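# Balance three sticks above the blue table disc

## Task

Leave all three sticks resting so that each stick's long axis, taken between its two ends, runs over the blue disc painted on the table. When finished, none of the sticks may be in contact with the table, and every post must still be at its original spot. You may use any number of the arms.

## Robot and tools

Robots: three identical Kinova Gen3 arms named arm1, arm2 and arm3. Each has seven joints, a Robotiq 2F-85 two-finger gripper and a wrist camera. The hand reaches roughly 1.0 m out from the joint 1 axis. Foot (base_link) poses in the scene frame, metres: arm1 x=+0.621 y=-0.002 z=+0.820 quat_wxyz=(+0.011, -0.002, +0.008, -1.000); arm2 x=-0.311 y=+0.536 z=+0.798 quat_wxyz=(+0.874, -0.003, +0.004, -0.486); arm3 x=-0.310 y=-0.537 z=+0.787 quat_wxyz=(+0.872, +0.006, -0.002, +0.490). Each foot faces along its own +x. The table surfaces beneath the arms sit at z=+0.720.

Frames: a single scene frame, origin on the floor, +z up. The 'hand' point lies between the finger pads, about 2 cm behind the fingertips when shut or half open, about 0.5 cm when fully open. Hand z points along the fingers; the fingers open and close along hand y.

Joints (absolute targets, radians; the tolerance for 'done' is ±0.01): joint1_rad -69.115..69.115, spins the whole arm about its foot, positive clockwise viewed from above, 0 unfolds toward the foot's +x. joint2_rad -2.249..2.249, shoulder, 0 is upright, positive leans forward. joint3_rad -69.115..69.115, twists the upper arm. joint4_rad -2.579..2.579, elbow, 0 is straight, positive bends the same way positive joint2 leans (when joint3 is 0). joint5_rad -69.115..69.115, twists the forearm. joint6_rad -2.099..2.099, wrist bend, 0 straight, positive bends like positive joint4 (when joint5 is 0). joint7_rad -69.115..69.115, hand roll, positive counter-clockwise looking from behind the hand. gripper_m 0..0.085 metres, absolute fingertip gap, tolerance ±0.003.

Tool move: optional keys arm1, arm2, arm3 and cameras. Each arm key holds an object with one key 'joints', which maps joint names to absolute target values in the units above. Every arm has its own object; name only the joints you want to change. Joints or arms not named keep their old targets and may still be driving toward them. All motions in one call begin together; the joints of one arm are timed to arrive together, but the hand may sweep a wide arc between postures. Speed caps: 1.39 rad/s for joints 1-4, 1.22 rad/s for joints 5-7; acceleration caps 1 and 10 rad/s per second respectively. A single action lasts 15 s at most, so a big move may come back short of target. cameras is a list of names from arm1_cam_wrist, arm2_cam_wrist, arm3_cam_wrist, cam_high, cam_low, all; omitted or ['all'] gives every camera, [] gives none. Unknown keys or names make the call invalid; out-of-range numbers make it refused, and a refusal causes your remaining move, wait and finished_scene calls in that reply to be skipped. A move with no arms just reports the state and images.

Tool wait: seconds from 0 to 10; nothing new is commanded; returns state and images. Tool zoom_image: camera name plus region [x0, y0, x1, y1] in pixels of that camera's latest 896x504 image, origin top-left, at most 504 by 504. Tool finished_scene: scene is the current scene number; ends the scene irreversibly, so only call it once the sticks stay in place without help. After ending the first scene, make no further calls in that reply.

Reading results: a 'move' line lists each arm that got motion with 'done' or its worst status. joint_status words: done; off_target (stopped away from the target, may keep pushing); time_out (target dropped, joint holds); not_followed (a safety check withheld the arm's targets, usually to avoid arm-to-arm or self collision; the gripper still acts); limit_stop_at_motor_heat (resend the target). An arm under 'as last shown' was not commanded and its lines repeat earlier values, with status 'not commanded'. on_its_own reports uncommanded behaviour. Joint velocities are in rad/s, joint order, and read 'within noise' when the arm is still. Joint torques (N m, joint order, positive toward larger joint values) reflect weight, load and contacts. Flange force is the external force along hand x y z, noisy, including held weight; 'no reading' near singular poses or at start. The 'pictures' line gives image order; images may lag the state slightly.

Cameras: cam_high sits near (-0.61, -0.01, 2.18) looking down over the table; cam_low near (-1.36, -0.02, 1.05) looking across. Calibration is approximate (a few millimetres and a degree or two); wrist camera poses derive from joint readings.

Gripping: the grip is firmest when the fingers travel a long way before contact and gripper_m is set well under the object's width; reopen wide and close again to grip harder.

Avoid: arms pressing on each other, including one gripper closing on another arm's fingers (the safety check may react late and lets fingertips meet); knocking anything out of the work area; hitting fixed or heavy items or letting a stick fall far; dropping or releasing a moving stick; gripping hard on a stick still resting on something; swinging loads fast. Torque limits are 104.5 N m (joints 1-4) and 51.3 N m (joints 5-7); exceeding one, or straying over 5 degrees from the planned path, freezes that arm for 10 s. The arm does not stop on contact and keeps pushing. Long holding, outstretched poses or pushing at unreachable targets heats motors; a MOTOR HOT line appears at 60 °C and at 75 °C the arm sags for 30-60 s. The scene keeps running while you think, holding the last commands. Occasional brief disturbances may nudge loose objects.

Each tool is called after ">>>" as name([rows], argument=value, ...), one row to a line, values as JSON.

## Session

>>> move()

Scene clock: 0.00 s.
Joint torques (N m): no reading
Motor temperatures (°C): arm1=[33 31 27 36 43 41 45] | arm2=[30 31 30 29 37 40 43] | arm3=[35 28 31 32 40 43 40]
Flange force (N): no reading
Joint velocities: within noise
arm1.joint_positions: joint1_rad=-0.756 joint2_rad=-0.581 joint3_rad=-0.012 joint4_rad=+1.592 joint5_rad=-0.106 joint6_rad=+1.871 joint7_rad=+0.978 gripper_m=+0.085
arm1.joint_status: not commanded
arm1.hand: x=+0.5489 y=-0.0968 z=+1.3226 quat_wxyz=(-0.108, -0.984, -0.119, +0.073) (m; scene frame)
arm2.joint_positions: joint1_rad=+0.211 joint2_rad=-0.218 joint3_rad=-0.148 joint4_rad=+1.458 joint5_rad=-0.073 joint6_rad=+2.051 joint7_rad=+1.008 gripper_m=+0.085
arm2.joint_status: not commanded
arm2.hand: x=-0.2294 y=+0.3977 z=+1.2866 quat_wxyz=(+0.072, -0.722, -0.688, -0.033) (m; scene frame)
arm3.joint_positions: joint1_rad=+0.048 joint2_rad=-0.229 joint3_rad=-0.154 joint4_rad=+1.330 joint5_rad=-0.130 joint6_rad=+1.935 joint7_rad=+1.735 gripper_m=+0.085
arm3.joint_status: not commanded
arm3.hand: x=-0.2355 y=-0.3395 z=+1.3166 quat_wxyz=(-0.028, +0.622, -0.780, -0.066) (m; scene frame)
pictures: arm1_cam_wrist, arm2_cam_wrist, arm3_cam_wrist, cam_high, cam_low

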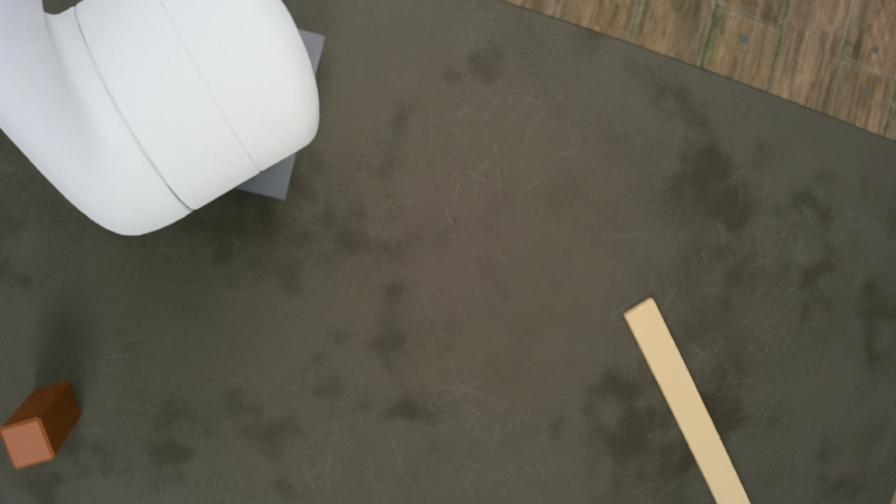

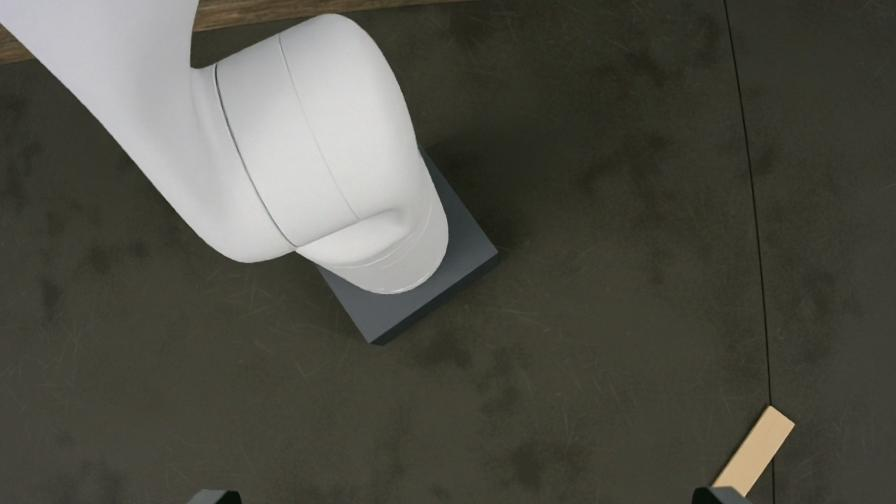

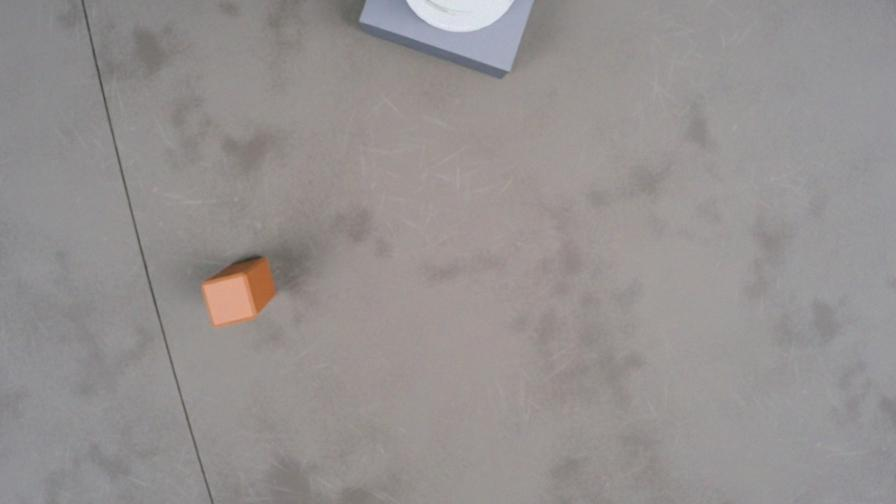

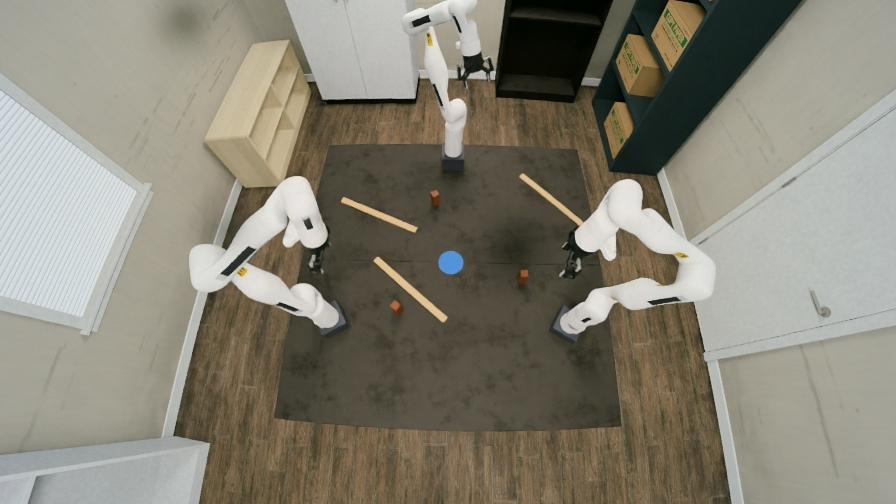

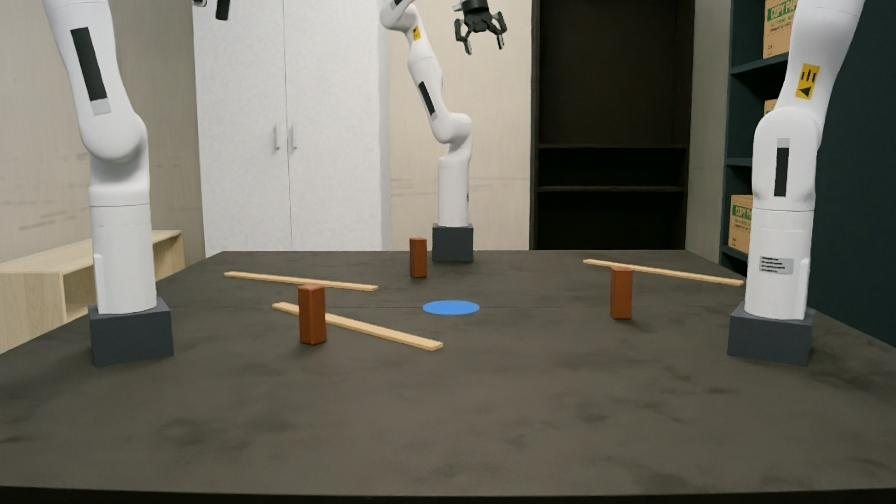

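>>> zoom_image(camera="cam_high", region=[330, 160, 600, 340])

>>> zoom_image(camera="cam_low", region=[200, 200, 500, 370])

>>> zoom_image(camera="cam_low", region=[470, 200, 770, 370])

Scaled by 1.867 from the camera's 896x504 image, which has a finer 1280x720 frame.

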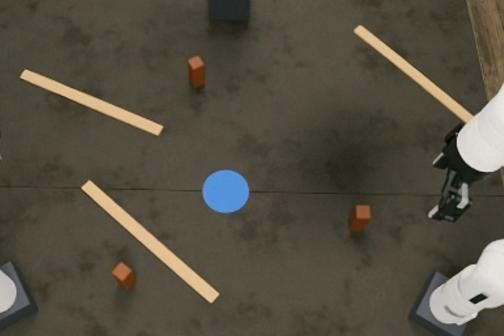

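Scaled by 1.680 from the camera's 896x504 image, which has a finer 1280x720 frame.

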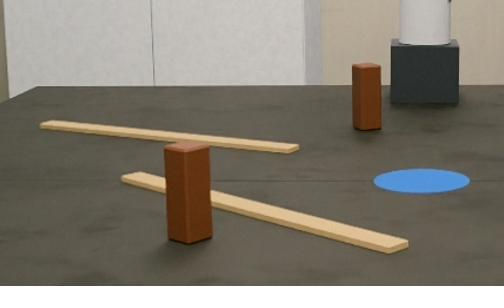

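Scaled by 1.680 from the camera's 896x504 image, which has a finer 1280x720 frame.

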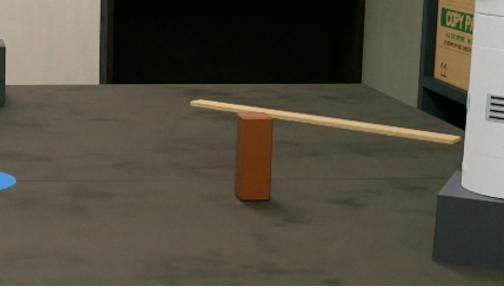

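>>> move(arm1={"joints": {"joint1_rad": 0.8123, "joint2_rad": 0.7617, "joint3_rad": 0, "joint4_rad": 1.5002, "joint5_rad": 0, "joint6_rad": 0.8797, "joint7_rad": 0.391, "gripper_m": 0.05}}, arm2={"joints": {"joint1_rad": 0.026, "joint2_rad": 0.4707, "joint3_rad": 0, "joint4_rad": 2.0137, "joint5_rad": 0, "joint6_rad": 0.6572, "joint7_rad": 0.346, "gripper_m": 0.05}}, arm3={"joints": {"joint1_rad": 1.0359, "joint2_rad": 1.0168, "joint3_rad": 0, "joint4_rad": 0.6628, "joint5_rad": 0, "joint6_rad": 1.462, "joint7_rad": 2.4225, "gripper_m": 0.05}})

Scene clock: 271.13 s.
Joint torques (N m): arm1=[-0.07 -20.05 1.04 -6.89 0.1 0.26 -0.19] | arm2=[-0.08 -16.18 0.39 -5.98 -0.2 -0.24 -0.26] | arm3=[0.38 -25.99 1.94 -10.58 0.38 -0.13 0.15]
Motor temperatures (°C): arm1=[31 31 27 35 43 40 45] | arm2=[29 28 28 29 36 39 43] | arm3=[33 28 31 32 38 42 40]
Flange force (N): arm1=[-0.3 -1.7 -0.8] | arm2=[-1.5 0.6 3.0] | arm3=[7.6 11.5 3.4]
move: arm1 done; arm2 done; arm3 done
Joint velocities: within noise
arm1.joint_positions: joint1_rad=+0.812 joint2_rad=+0.762 joint3_rad=+0.000 joint4_rad=+1.500 joint5_rad=+0.000 joint6_rad=+0.880 joint7_rad=+0.391 gripper_m=+0.050
arm1.joint_status: all done
arm1.hand: x=+0.2650 y=+0.3931 z=+0.9059 quat_wxyz=(+0.002, -0.552, +0.834, +0.008) (m; scene frame)
arm2.joint_positions: joint1_rad=+0.026 joint2_rad=+0.471 joint3_rad=+0.000 joint4_rad=+2.014 joint5_rad=+0.000 joint6_rad=+0.657 joint7_rad=+0.346 gripper_m=+0.050
arm2.joint_status: all done
arm2.hand: x=-0.1378 y=+0.1935 z=+0.8956 quat_wxyz=(+0.002, -0.906, -0.424, +0.005) (m; scene frame)
arm3.joint_positions: joint1_rad=+1.036 joint2_rad=+1.017 joint3_rad=+0.000 joint4_rad=+0.663 joint5_rad=+0.000 joint6_rad=+1.462 joint7_rad=+2.423 gripper_m=+0.050
arm3.joint_status: all done
arm3.hand: x=+0.3608 y=-0.5713 z=+0.9453 quat_wxyz=(-0.001, +0.408, -0.913, -0.006) (m; scene frame)
pictures: arm1_cam_wrist, arm2_cam_wrist, arm3_cam_wrist, cam_high, cam_low
camera_calibration:
arm1_cam_wrist: T_world_to_cam=[[-0.927173, 0.374633, -0.0000103337, 0.101482], [0.37463, 0.927167, -0.00367983, -0.403008], [-0.001369, -0.00341571, -0.999993, 1.05565], [0, 0, 0, 1]] pos_world=[0.246516, 0.339243, 1.05417]
arm2_cam_wrist: T_world_to_cam=[[0.769033, -0.638228, -0.0354064, 0.265208], [-0.637903, -0.769822, 0.0212895, 0.100558], [-0.0408442, 0.00621354, -0.999146, 1.03499], [0, 0, 0, 1]] pos_world=[-0.0975345, 0.240244, 1.04135]
arm3_cam_wrist: T_world_to_cam=[[-0.746196, 0.665711, -0.00437674, 0.659232], [0.665713, 0.746207, 0.00118807, 0.241783], [0.00405686, -0.00202712, -0.99999, 1.09313], [0, 0, 0, 1]] pos_world=[0.326523, -0.617062, 1.09572]

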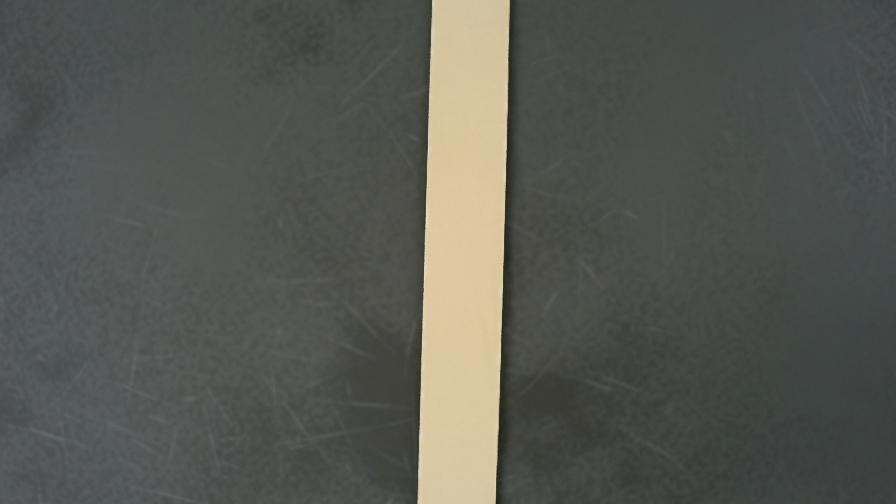

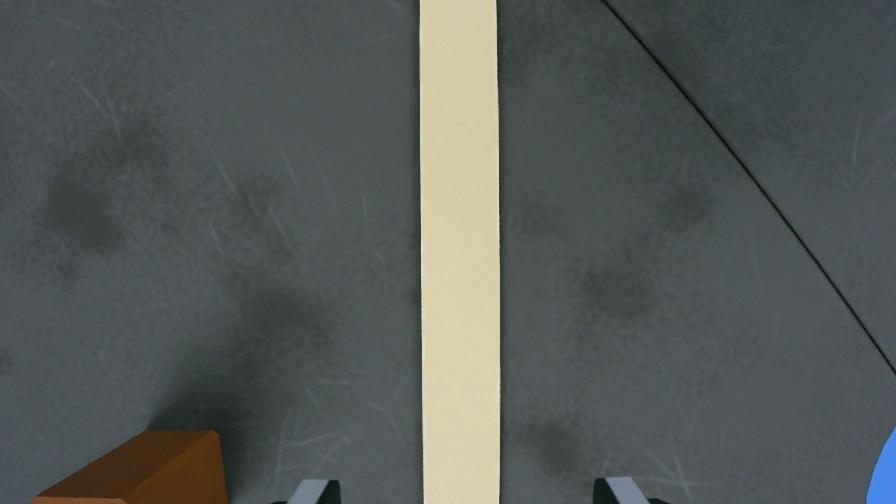

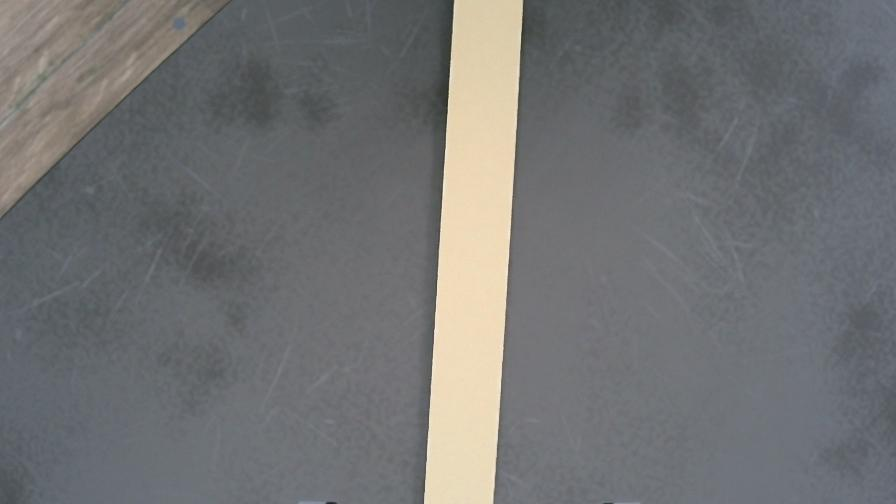

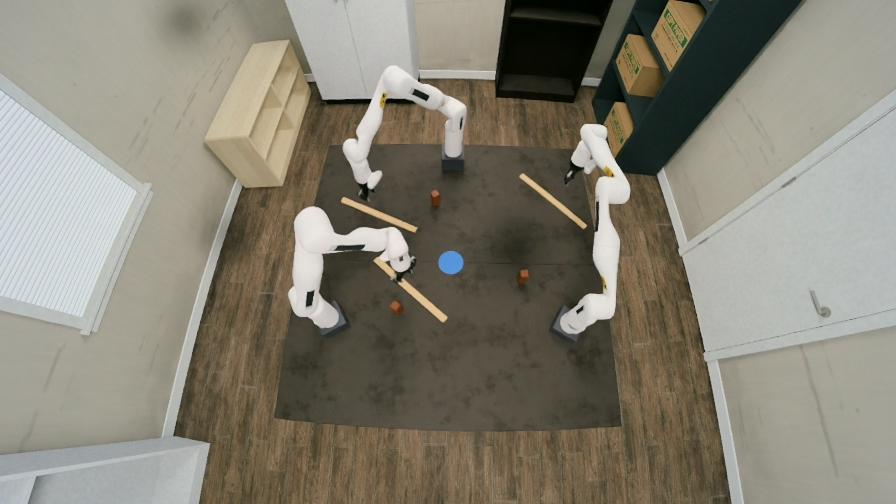

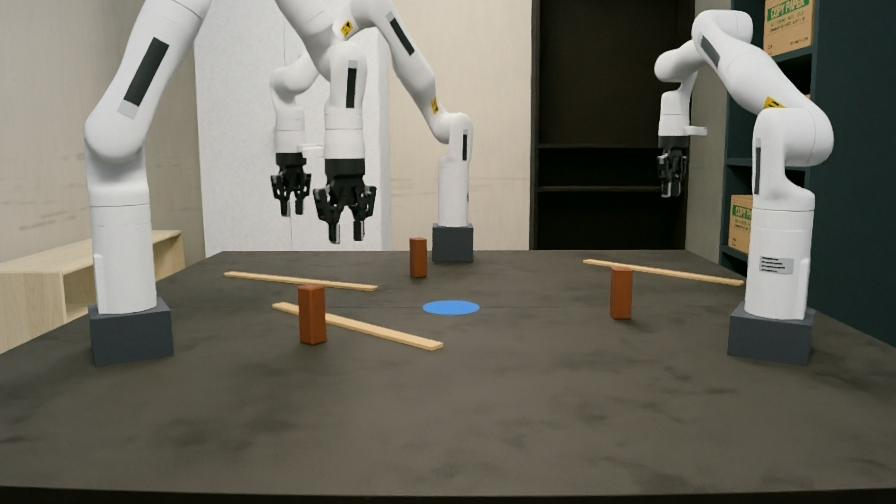

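>>> move(arm1={"joints": {"joint1_rad": 0.8123, "joint2_rad": 1.0429, "joint3_rad": 0, "joint4_rad": 1.5306, "joint5_rad": 0, "joint6_rad": 0.5681, "joint7_rad": 0.365}}, arm2={"joints": {"joint1_rad": 0.026, "joint2_rad": 0.8319, "joint3_rad": 0, "joint4_rad": 2.0791, "joint5_rad": 0, "joint6_rad": 0.2306, "joint7_rad": 0.346}}, arm3={"joints": {"joint1_rad": 1.0051, "joint2_rad": 1.2937, "joint3_rad": 0, "joint4_rad": 0.6895, "joint5_rad": 0, "joint6_rad": 1.1584, "joint7_rad": 2.3373}})

Scene clock: 366.07 s.
Joint torques (N m): arm1=[-0.06 -21.41 1.09 -4.88 0.08 0.26 -0.17] | arm2=[-0.06 -18.42 0.48 -2.45 -0.18 -0.23 -0.23] | arm3=[0.39 -27.45 1.99 -9.88 0.39 -0.1 0.09]
Motor temperatures (°C): arm1=[31 33 27 35 42 40 45] | arm2=[29 29 28 29 36 38 43] | arm3=[33 32 30 32 38 42 40]
Flange force (N): arm1=[-0.3 -1.8 -1.5] | arm2=[-1.0 -0.3 3.2] | arm3=[8.9 10.9 -0.7]
move: arm1 done; arm2 done; arm3 done
Joint velocities: within noise
arm1.joint_positions: joint1_rad=+0.812 joint2_rad=+1.043 joint3_rad=+0.000 joint4_rad=+1.531 joint5_rad=+0.000 joint6_rad=+0.568 joint7_rad=+0.365 gripper_m=+0.050
arm1.joint_status: all done
arm1.hand: x=+0.2643 y=+0.3957 z=+0.7487 quat_wxyz=(+0.002, -0.542, +0.841, +0.008) (m; scene frame)
arm2.joint_positions: joint1_rad=+0.026 joint2_rad=+0.832 joint3_rad=+0.000 joint4_rad=+2.079 joint5_rad=+0.000 joint6_rad=+0.231 joint7_rad=+0.346 gripper_m=+0.050
arm2.joint_status: all done
arm2.hand: x=-0.1393 y=+0.1934 z=+0.7468 quat_wxyz=(+0.002, -0.906, -0.424, +0.005) (m; scene frame)
arm3.joint_positions: joint1_rad=+1.005 joint2_rad=+1.294 joint3_rad=+0.000 joint4_rad=+0.689 joint5_rad=+0.000 joint6_rad=+1.158 joint7_rad=+2.337 gripper_m=+0.050
arm3.joint_status: all done
arm3.hand: x=+0.3833 y=-0.5479 z=+0.7473 quat_wxyz=(-0.001, +0.383, -0.924, -0.006) (m; scene frame)
pictures: arm1_cam_wrist, arm2_cam_wrist, arm3_cam_wrist, cam_high, cam_low
camera_calibration:
arm1_cam_wrist: T_world_to_cam=[[-0.91712, 0.398612, 0.000304114, 0.0875065], [0.398608, 0.917113, -0.00396366, -0.407886], [-0.00185887, -0.00351393, -0.999992, 0.898714], [0, 0, 0, 1]] pos_world=[0.244511, 0.342354, 0.897064]
arm2_cam_wrist: T_world_to_cam=[[0.769074, -0.638178, -0.0354075, 0.261026], [-0.637853, -0.769864, 0.0212878, 0.102706], [-0.0408443, 0.00621286, -0.999146, 0.886352], [0, 0, 0, 1]] pos_world=[-0.0990347, 0.240144, 0.892651]
arm3_cam_wrist: T_world_to_cam=[[-0.708897, 0.7053, -0.0040663, 0.666734], [0.705304, 0.708905, 0.00056458, 0.174363], [0.00328081, -0.00246775, -0.999992, 0.895212], [0, 0, 0, 1]] pos_world=[0.34673, -0.591645, 0.897817]

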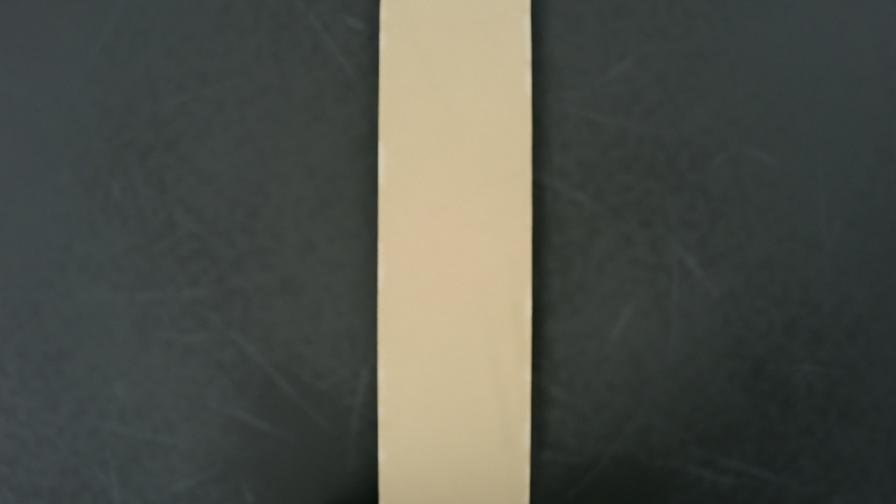

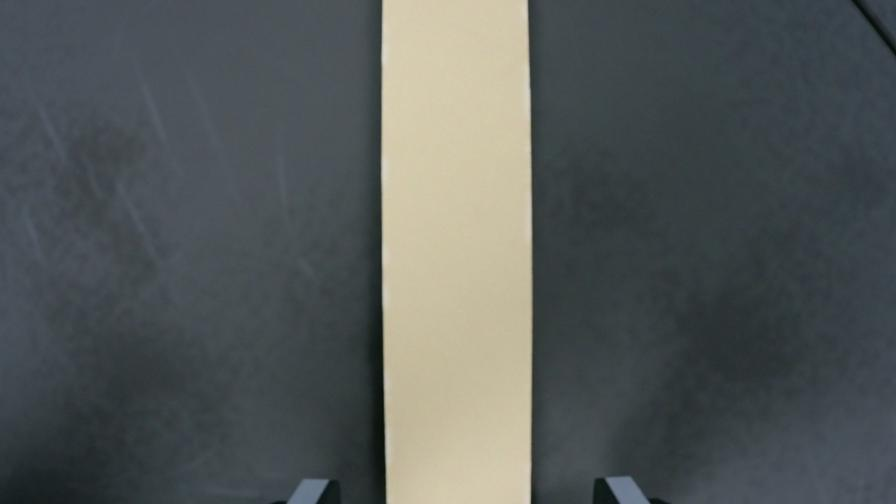

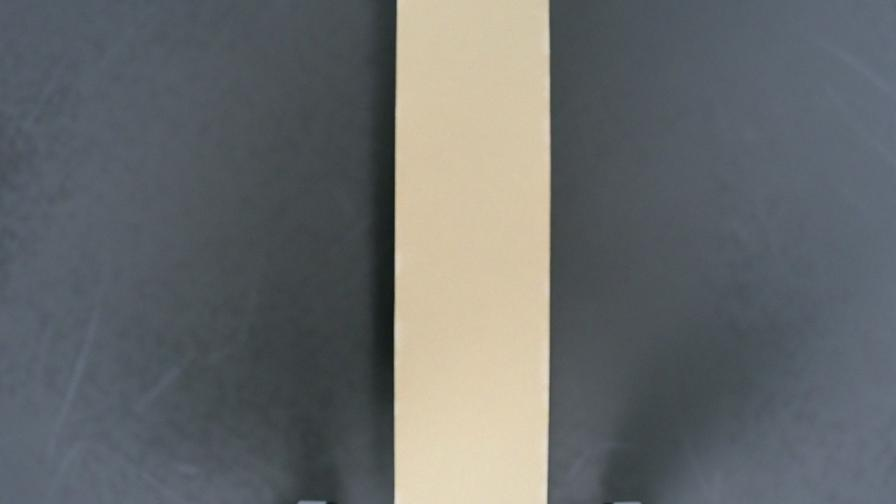

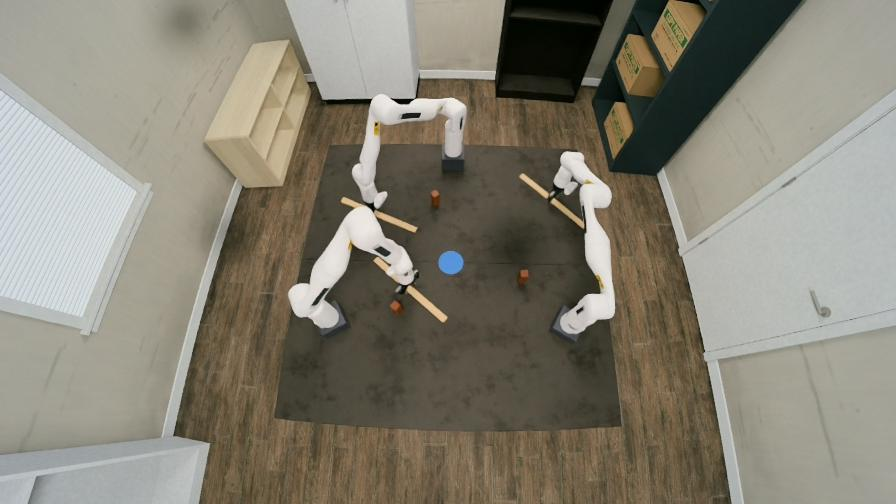

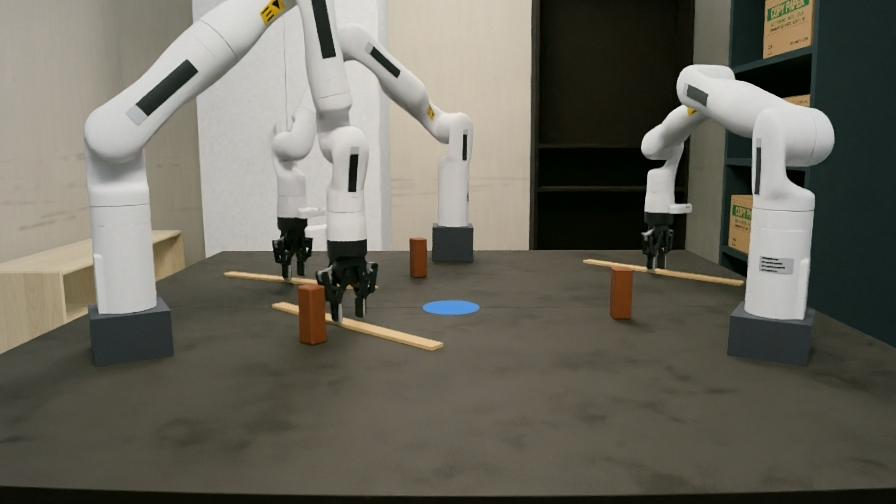

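>>> zoom_image(camera="cam_low", region=[260, 230, 440, 350])

>>> zoom_image(camera="cam_low", region=[600, 200, 720, 290])

>>> zoom_image(camera="cam_high", region=[340, 160, 610, 340])

Scaled by 2.800 from the camera's 896x504 image, which has a finer 1280x720 frame.

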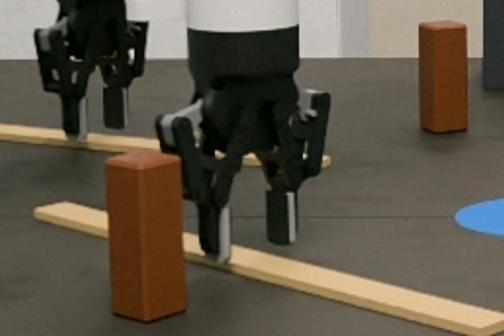

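Scaled by 4.200 from the camera's 896x504 image, which has a finer 1280x720 frame.

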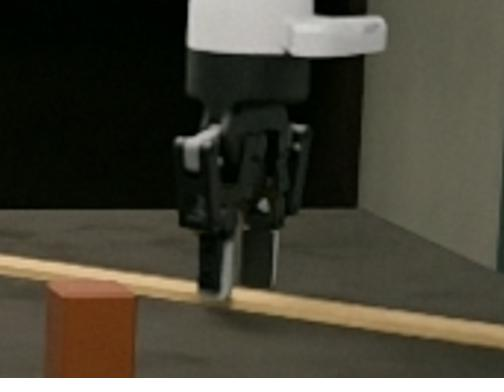

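Scaled by 1.867 from the camera's 896x504 image, which has a finer 1280x720 frame.

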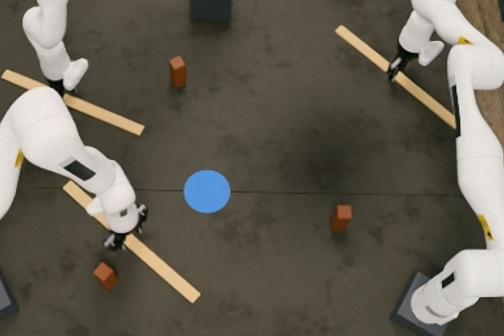

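>>> move(arm1={"joints": {"joint2_rad": 1.0564, "joint4_rad": 1.5278, "joint6_rad": 0.5574}}, arm2={"joints": {"joint2_rad": 0.8446, "joint4_rad": 2.0781, "joint6_rad": 0.2189}}, arm3={"joints": {"joint2_rad": 1.3017, "joint4_rad": 0.6887, "joint6_rad": 1.1512}}, cameras=["cam_low", "cam_high"])

>>> zoom_image(camera="cam_low", region=[260, 230, 440, 350])

>>> zoom_image(camera="cam_low", region=[600, 200, 720, 290])

Scene clock: 397.40 s.
Joint torques (N m): arm1=[-0.08 -21.46 1.11 -4.81 0.1 0.29 -0.18] | arm2=[-0.04 -18.53 0.47 -2.36 -0.2 -0.2 -0.28] | arm3=[0.4 -27.54 2.02 -9.95 0.39 -0.12 0.11]
Motor temperatures (°C): arm1=[30 34 27 34 42 40 45] | arm2=[29 29 28 29 36 38 43] | arm3=[33 33 30 32 38 42 40]
Flange force (N): arm1=[-0.3 -1.9 -1.5] | arm2=[-0.9 -0.5 3.4] | arm3=[9.2 11.3 -0.8]
move: arm1 done; arm2 done; arm3 done
Joint velocities: within noise
arm1.joint_positions: joint1_rad=+0.812 joint2_rad=+1.056 joint3_rad=+0.000 joint4_rad=+1.528 joint5_rad=+0.000 joint6_rad=+0.557 joint7_rad=+0.365 gripper_m=+0.050
arm1.joint_status: all done
arm1.hand: x=+0.2643 y=+0.3958 z=+0.7420 quat_wxyz=(+0.002, -0.542, +0.841, +0.008) (m; scene frame)
arm2.joint_positions: joint1_rad=+0.026 joint2_rad=+0.845 joint3_rad=+0.000 joint4_rad=+2.078 joint5_rad=+0.000 joint6_rad=+0.219 joint7_rad=+0.346 gripper_m=+0.050
arm2.joint_status: all done
arm2.hand: x=-0.1394 y=+0.1934 z=+0.7420 quat_wxyz=(+0.002, -0.906, -0.424, +0.005) (m; scene frame)
arm3.joint_positions: joint1_rad=+1.005 joint2_rad=+1.302 joint3_rad=+0.000 joint4_rad=+0.689 joint5_rad=+0.000 joint6_rad=+1.151 joint7_rad=+2.337 gripper_m=+0.050
arm3.joint_status: all done
arm3.hand: x=+0.3833 y=-0.5478 z=+0.7420 quat_wxyz=(-0.001, +0.383, -0.924, -0.006) (m; scene frame)
pictures: cam_high, cam_low

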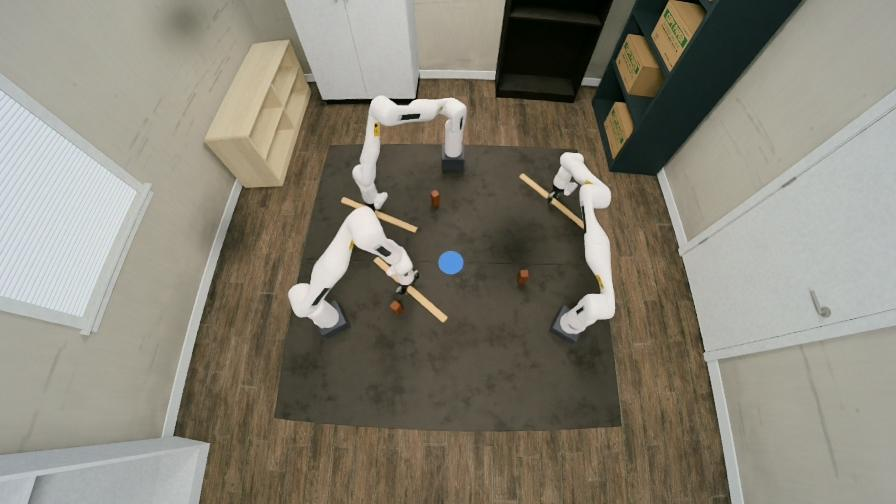

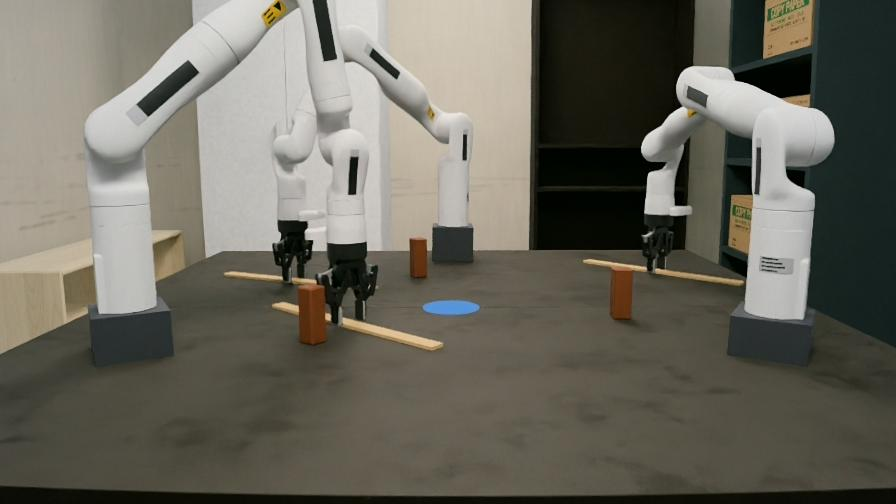

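Scaled by 2.800 from the camera's 896x504 image, which has a finer 1280x720 frame.

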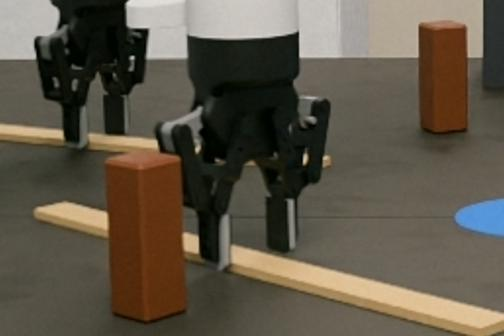

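Scaled by 4.200 from the camera's 896x504 image, which has a finer 1280x720 frame.

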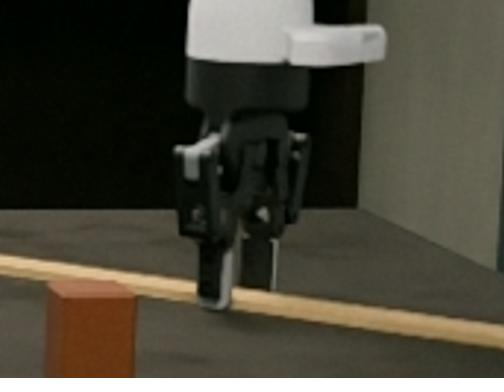

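>>> move(arm1={"joints": {"gripper_m": 0.014}}, arm2={"joints": {"gripper_m": 0.014}}, arm3={"joints": {"gripper_m": 0.014}}, cameras=["cam_low"])

>>> zoom_image(camera="cam_low", region=[260, 230, 440, 350])

Scene clock: 407.17 s.
Joint torques (N m): arm1=[-0.11 -18.26 0.95 -3.44 0.1 0.47 -0.11] | arm2=[-0.08 -13.61 0.3 -2.8 -0.17 -1.01 -0.21] | arm3=[-0.98 -11.16 0.63 -3.5 -0.25 -0.3 0.15]
Motor temperatures (°C): arm1=[30 34 27 34 42 40 45] | arm2=[29 29 28 29 36 38 43] | arm3=[33 33 30 32 38 42 40]
Flange force (N): arm1=[-0.6 -1.0 -7.1] | arm2=[-0.1 -2.4 -11.7] | arm3=[11.9 11.3 -24.7]
move: arm1 off_target; arm2 off_target; arm3 off_target
Joint velocities: within noise
arm1.joint_positions: joint1_rad=+0.812 joint2_rad=+1.056 joint3_rad=+0.000 joint4_rad=+1.528 joint5_rad=+0.000 joint6_rad=+0.557 joint7_rad=+0.365 gripper_m=+0.026
arm1.joint_status: gripper_m off_target (ended at +0.026, target +0.014)
arm1.hand: x=+0.2642 y=+0.3959 z=+0.7420 quat_wxyz=(+0.002, -0.542, +0.841, +0.008) (m; scene frame)
arm2.joint_positions: joint1_rad=+0.026 joint2_rad=+0.845 joint3_rad=+0.000 joint4_rad=+2.078 joint5_rad=+0.000 joint6_rad=+0.219 joint7_rad=+0.346 gripper_m=+0.025
arm2.joint_status: gripper_m off_target (ended at +0.025, target +0.014)
arm2.hand: x=-0.1394 y=+0.1934 z=+0.7420 quat_wxyz=(+0.002, -0.906, -0.424, +0.005) (m; scene frame)
arm3.joint_positions: joint1_rad=+1.005 joint2_rad=+1.302 joint3_rad=+0.000 joint4_rad=+0.689 joint5_rad=+0.000 joint6_rad=+1.151 joint7_rad=+2.337 gripper_m=+0.026
arm3.joint_status: gripper_m off_target (ended at +0.026, target +0.014)
arm3.hand: x=+0.3834 y=-0.5479 z=+0.7421 quat_wxyz=(-0.001, +0.383, -0.924, -0.006) (m; scene frame)
pictures: cam_low

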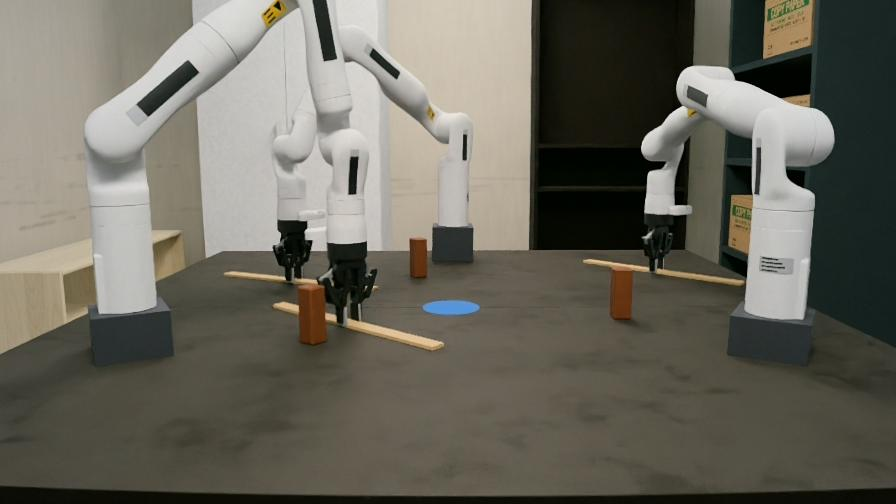

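Scaled by 2.800 from the camera's 896x504 image, which has a finer 1280x720 frame.

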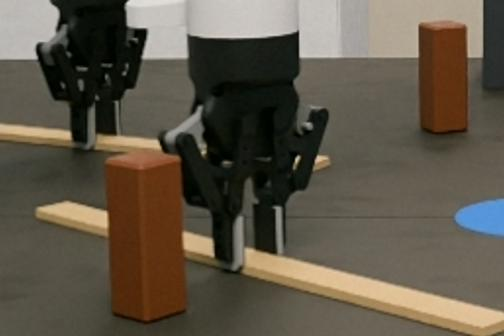

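>>> move(arm1={"joints": {"joint2_rad": 0.7617, "joint4_rad": 1.5002, "joint6_rad": 0.8797}}, arm2={"joints": {"joint2_rad": 0.4707, "joint4_rad": 2.0137, "joint6_rad": 0.6572}}, arm3={"joints": {"joint2_rad": 1.1217, "joint4_rad": 0.5147, "joint6_rad": 1.5052}})

>>> zoom_image(camera="cam_high", region=[330, 140, 600, 340])

Scene clock: 425.33 s.
Joint torques (N m): arm1=[-0.07 -20.25 1.03 -7 0.1 0.28 -0.18] | arm2=[-0.02 -16.36 0.36 -6.01 -0.19 -0.2 -0.27] | arm3=[0.44 -27.48 2.04 -10.85 0.38 -0.12 0.13]
Motor temperatures (°C): arm1=[30 34 27 34 42 39 45] | arm2=[29 29 28 29 36 38 43] | arm3=[33 33 30 32 38 42 40]
Flange force (N): arm1=[-0.3 -1.8 -0.3] | arm2=[-1.4 0.8 3.5] | arm3=no reading
move: arm1 done; arm2 done; arm3 done
Joint velocities: within noise
arm1.joint_positions: joint1_rad=+0.812 joint2_rad=+0.762 joint3_rad=+0.000 joint4_rad=+1.500 joint5_rad=+0.000 joint6_rad=+0.880 joint7_rad=+0.365 gripper_m=+0.026
arm1.joint_status: all done
arm1.hand: x=+0.2651 y=+0.3932 z=+0.9059 quat_wxyz=(+0.002, -0.542, +0.841, +0.008) (m; scene frame)
arm2.joint_positions: joint1_rad=+0.026 joint2_rad=+0.471 joint3_rad=+0.000 joint4_rad=+2.014 joint5_rad=+0.000 joint6_rad=+0.657 joint7_rad=+0.346 gripper_m=+0.025
arm2.joint_status: all done
arm2.hand: x=-0.1378 y=+0.1935 z=+0.8956 quat_wxyz=(+0.002, -0.906, -0.424, +0.005) (m; scene frame)
arm3.joint_positions: joint1_rad=+1.005 joint2_rad=+1.122 joint3_rad=+0.000 joint4_rad=+0.515 joint5_rad=+0.000 joint6_rad=+1.505 joint7_rad=+2.337 gripper_m=+0.026
arm3.joint_status: all done
arm3.hand: x=+0.3838 y=-0.5499 z=+0.9203 quat_wxyz=(-0.001, +0.383, -0.924, -0.006) (m; scene frame)
pictures: arm1_cam_wrist, arm2_cam_wrist, arm3_cam_wrist, cam_high, cam_low
camera_calibration:
arm1_cam_wrist: T_world_to_cam=[[-0.91712, 0.398612, 0.000304114, 0.0891371], [0.398608, 0.917113, -0.00396366, -0.405158], [-0.00185887, -0.00351393, -0.999992, 1.05581], [0, 0, 0, 1]] pos_world=[0.245211, 0.339754, 1.05416]
arm2_cam_wrist: T_world_to_cam=[[0.769071, -0.638178, -0.0354843, 0.265281], [-0.637851, -0.769864, 0.0213516, 0.100508], [-0.0409442, 0.00621284, -0.999142, 1.03497], [0, 0, 0, 1]] pos_world=[-0.0975348, 0.240244, 1.04135]
arm3_cam_wrist: T_world_to_cam=[[-0.708897, 0.7053, -0.0040663, 0.669273], [0.705304, 0.708905, 0.00056458, 0.175402], [0.00328081, -0.00246775, -0.999992, 1.0681], [0, 0, 0, 1]] pos_world=[0.34723, -0.593745, 1.07072]

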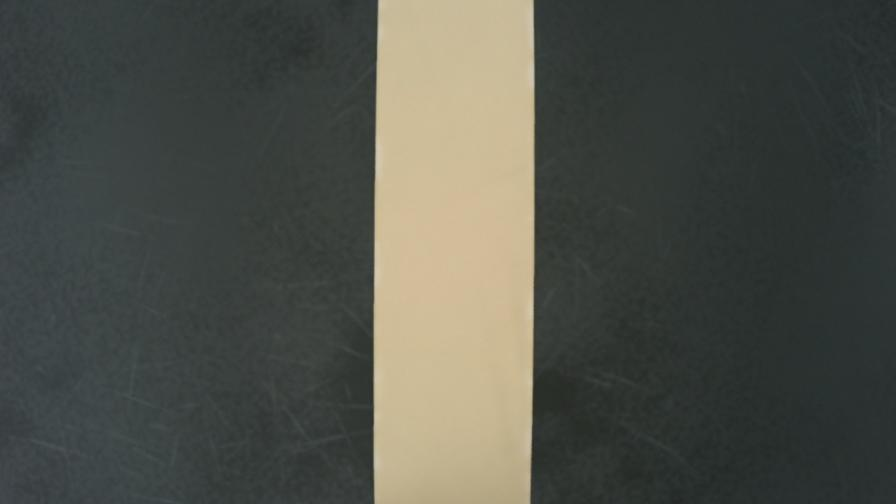

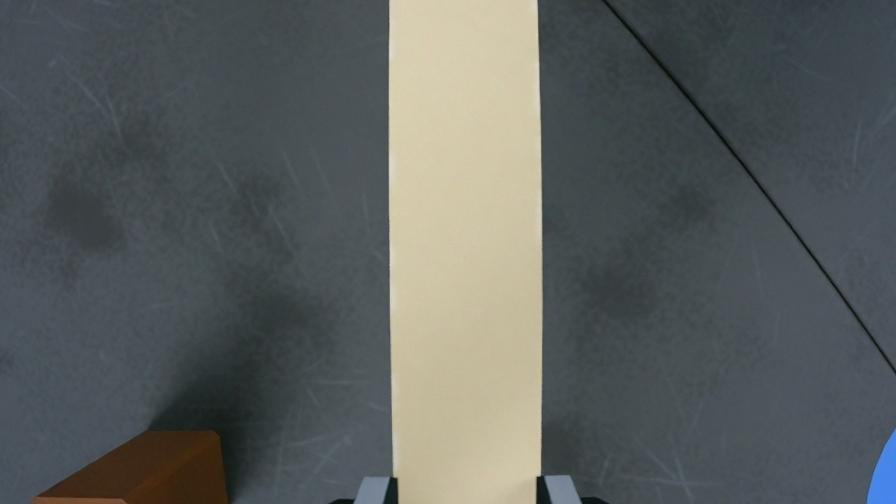

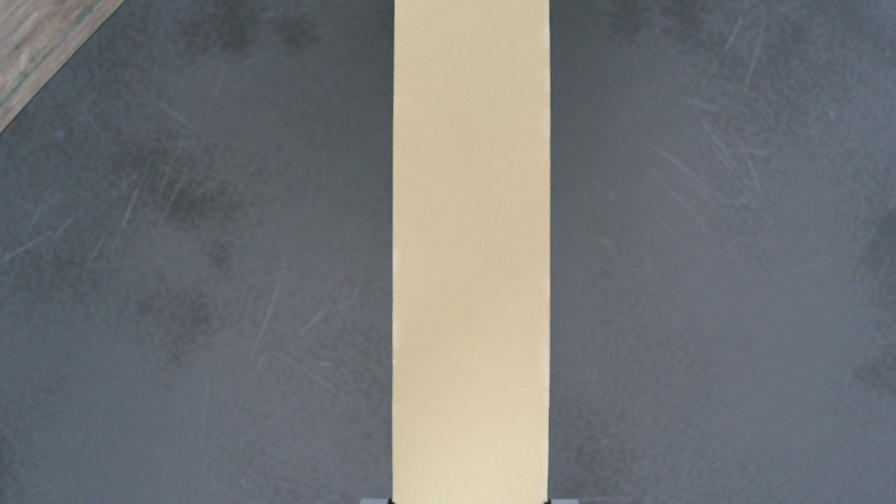

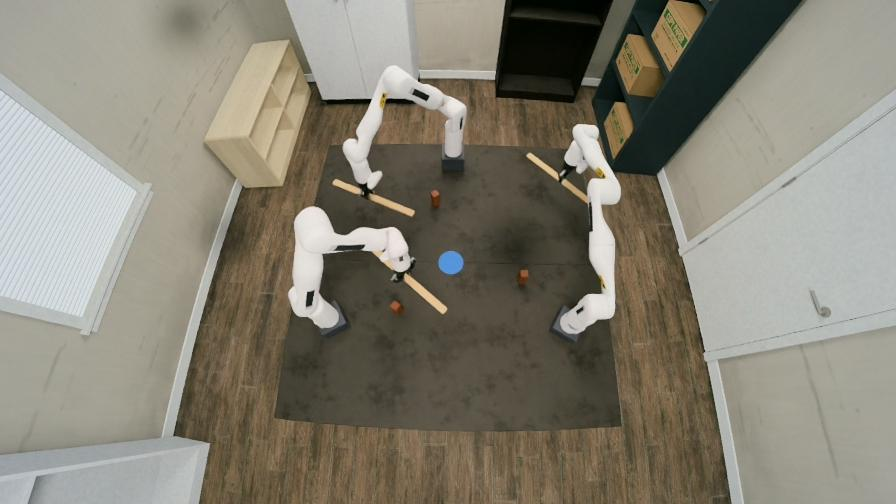

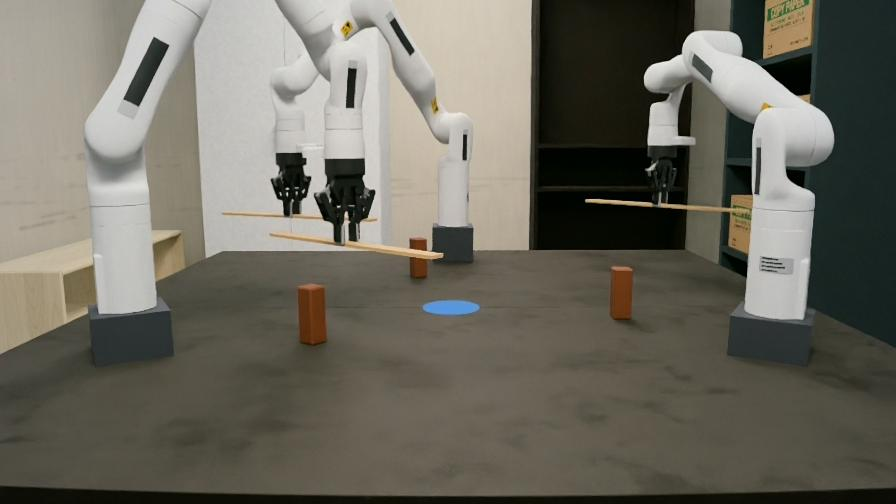

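Scaled by 1.867 from the camera's 896x504 image, which has a finer 1280x720 frame.

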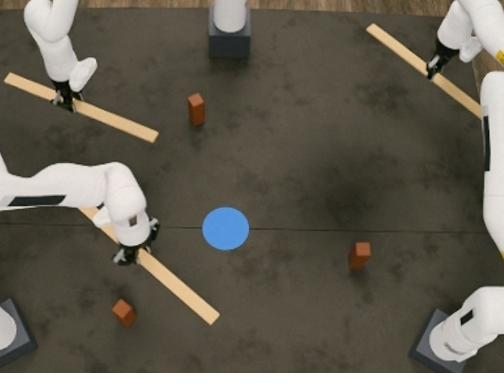

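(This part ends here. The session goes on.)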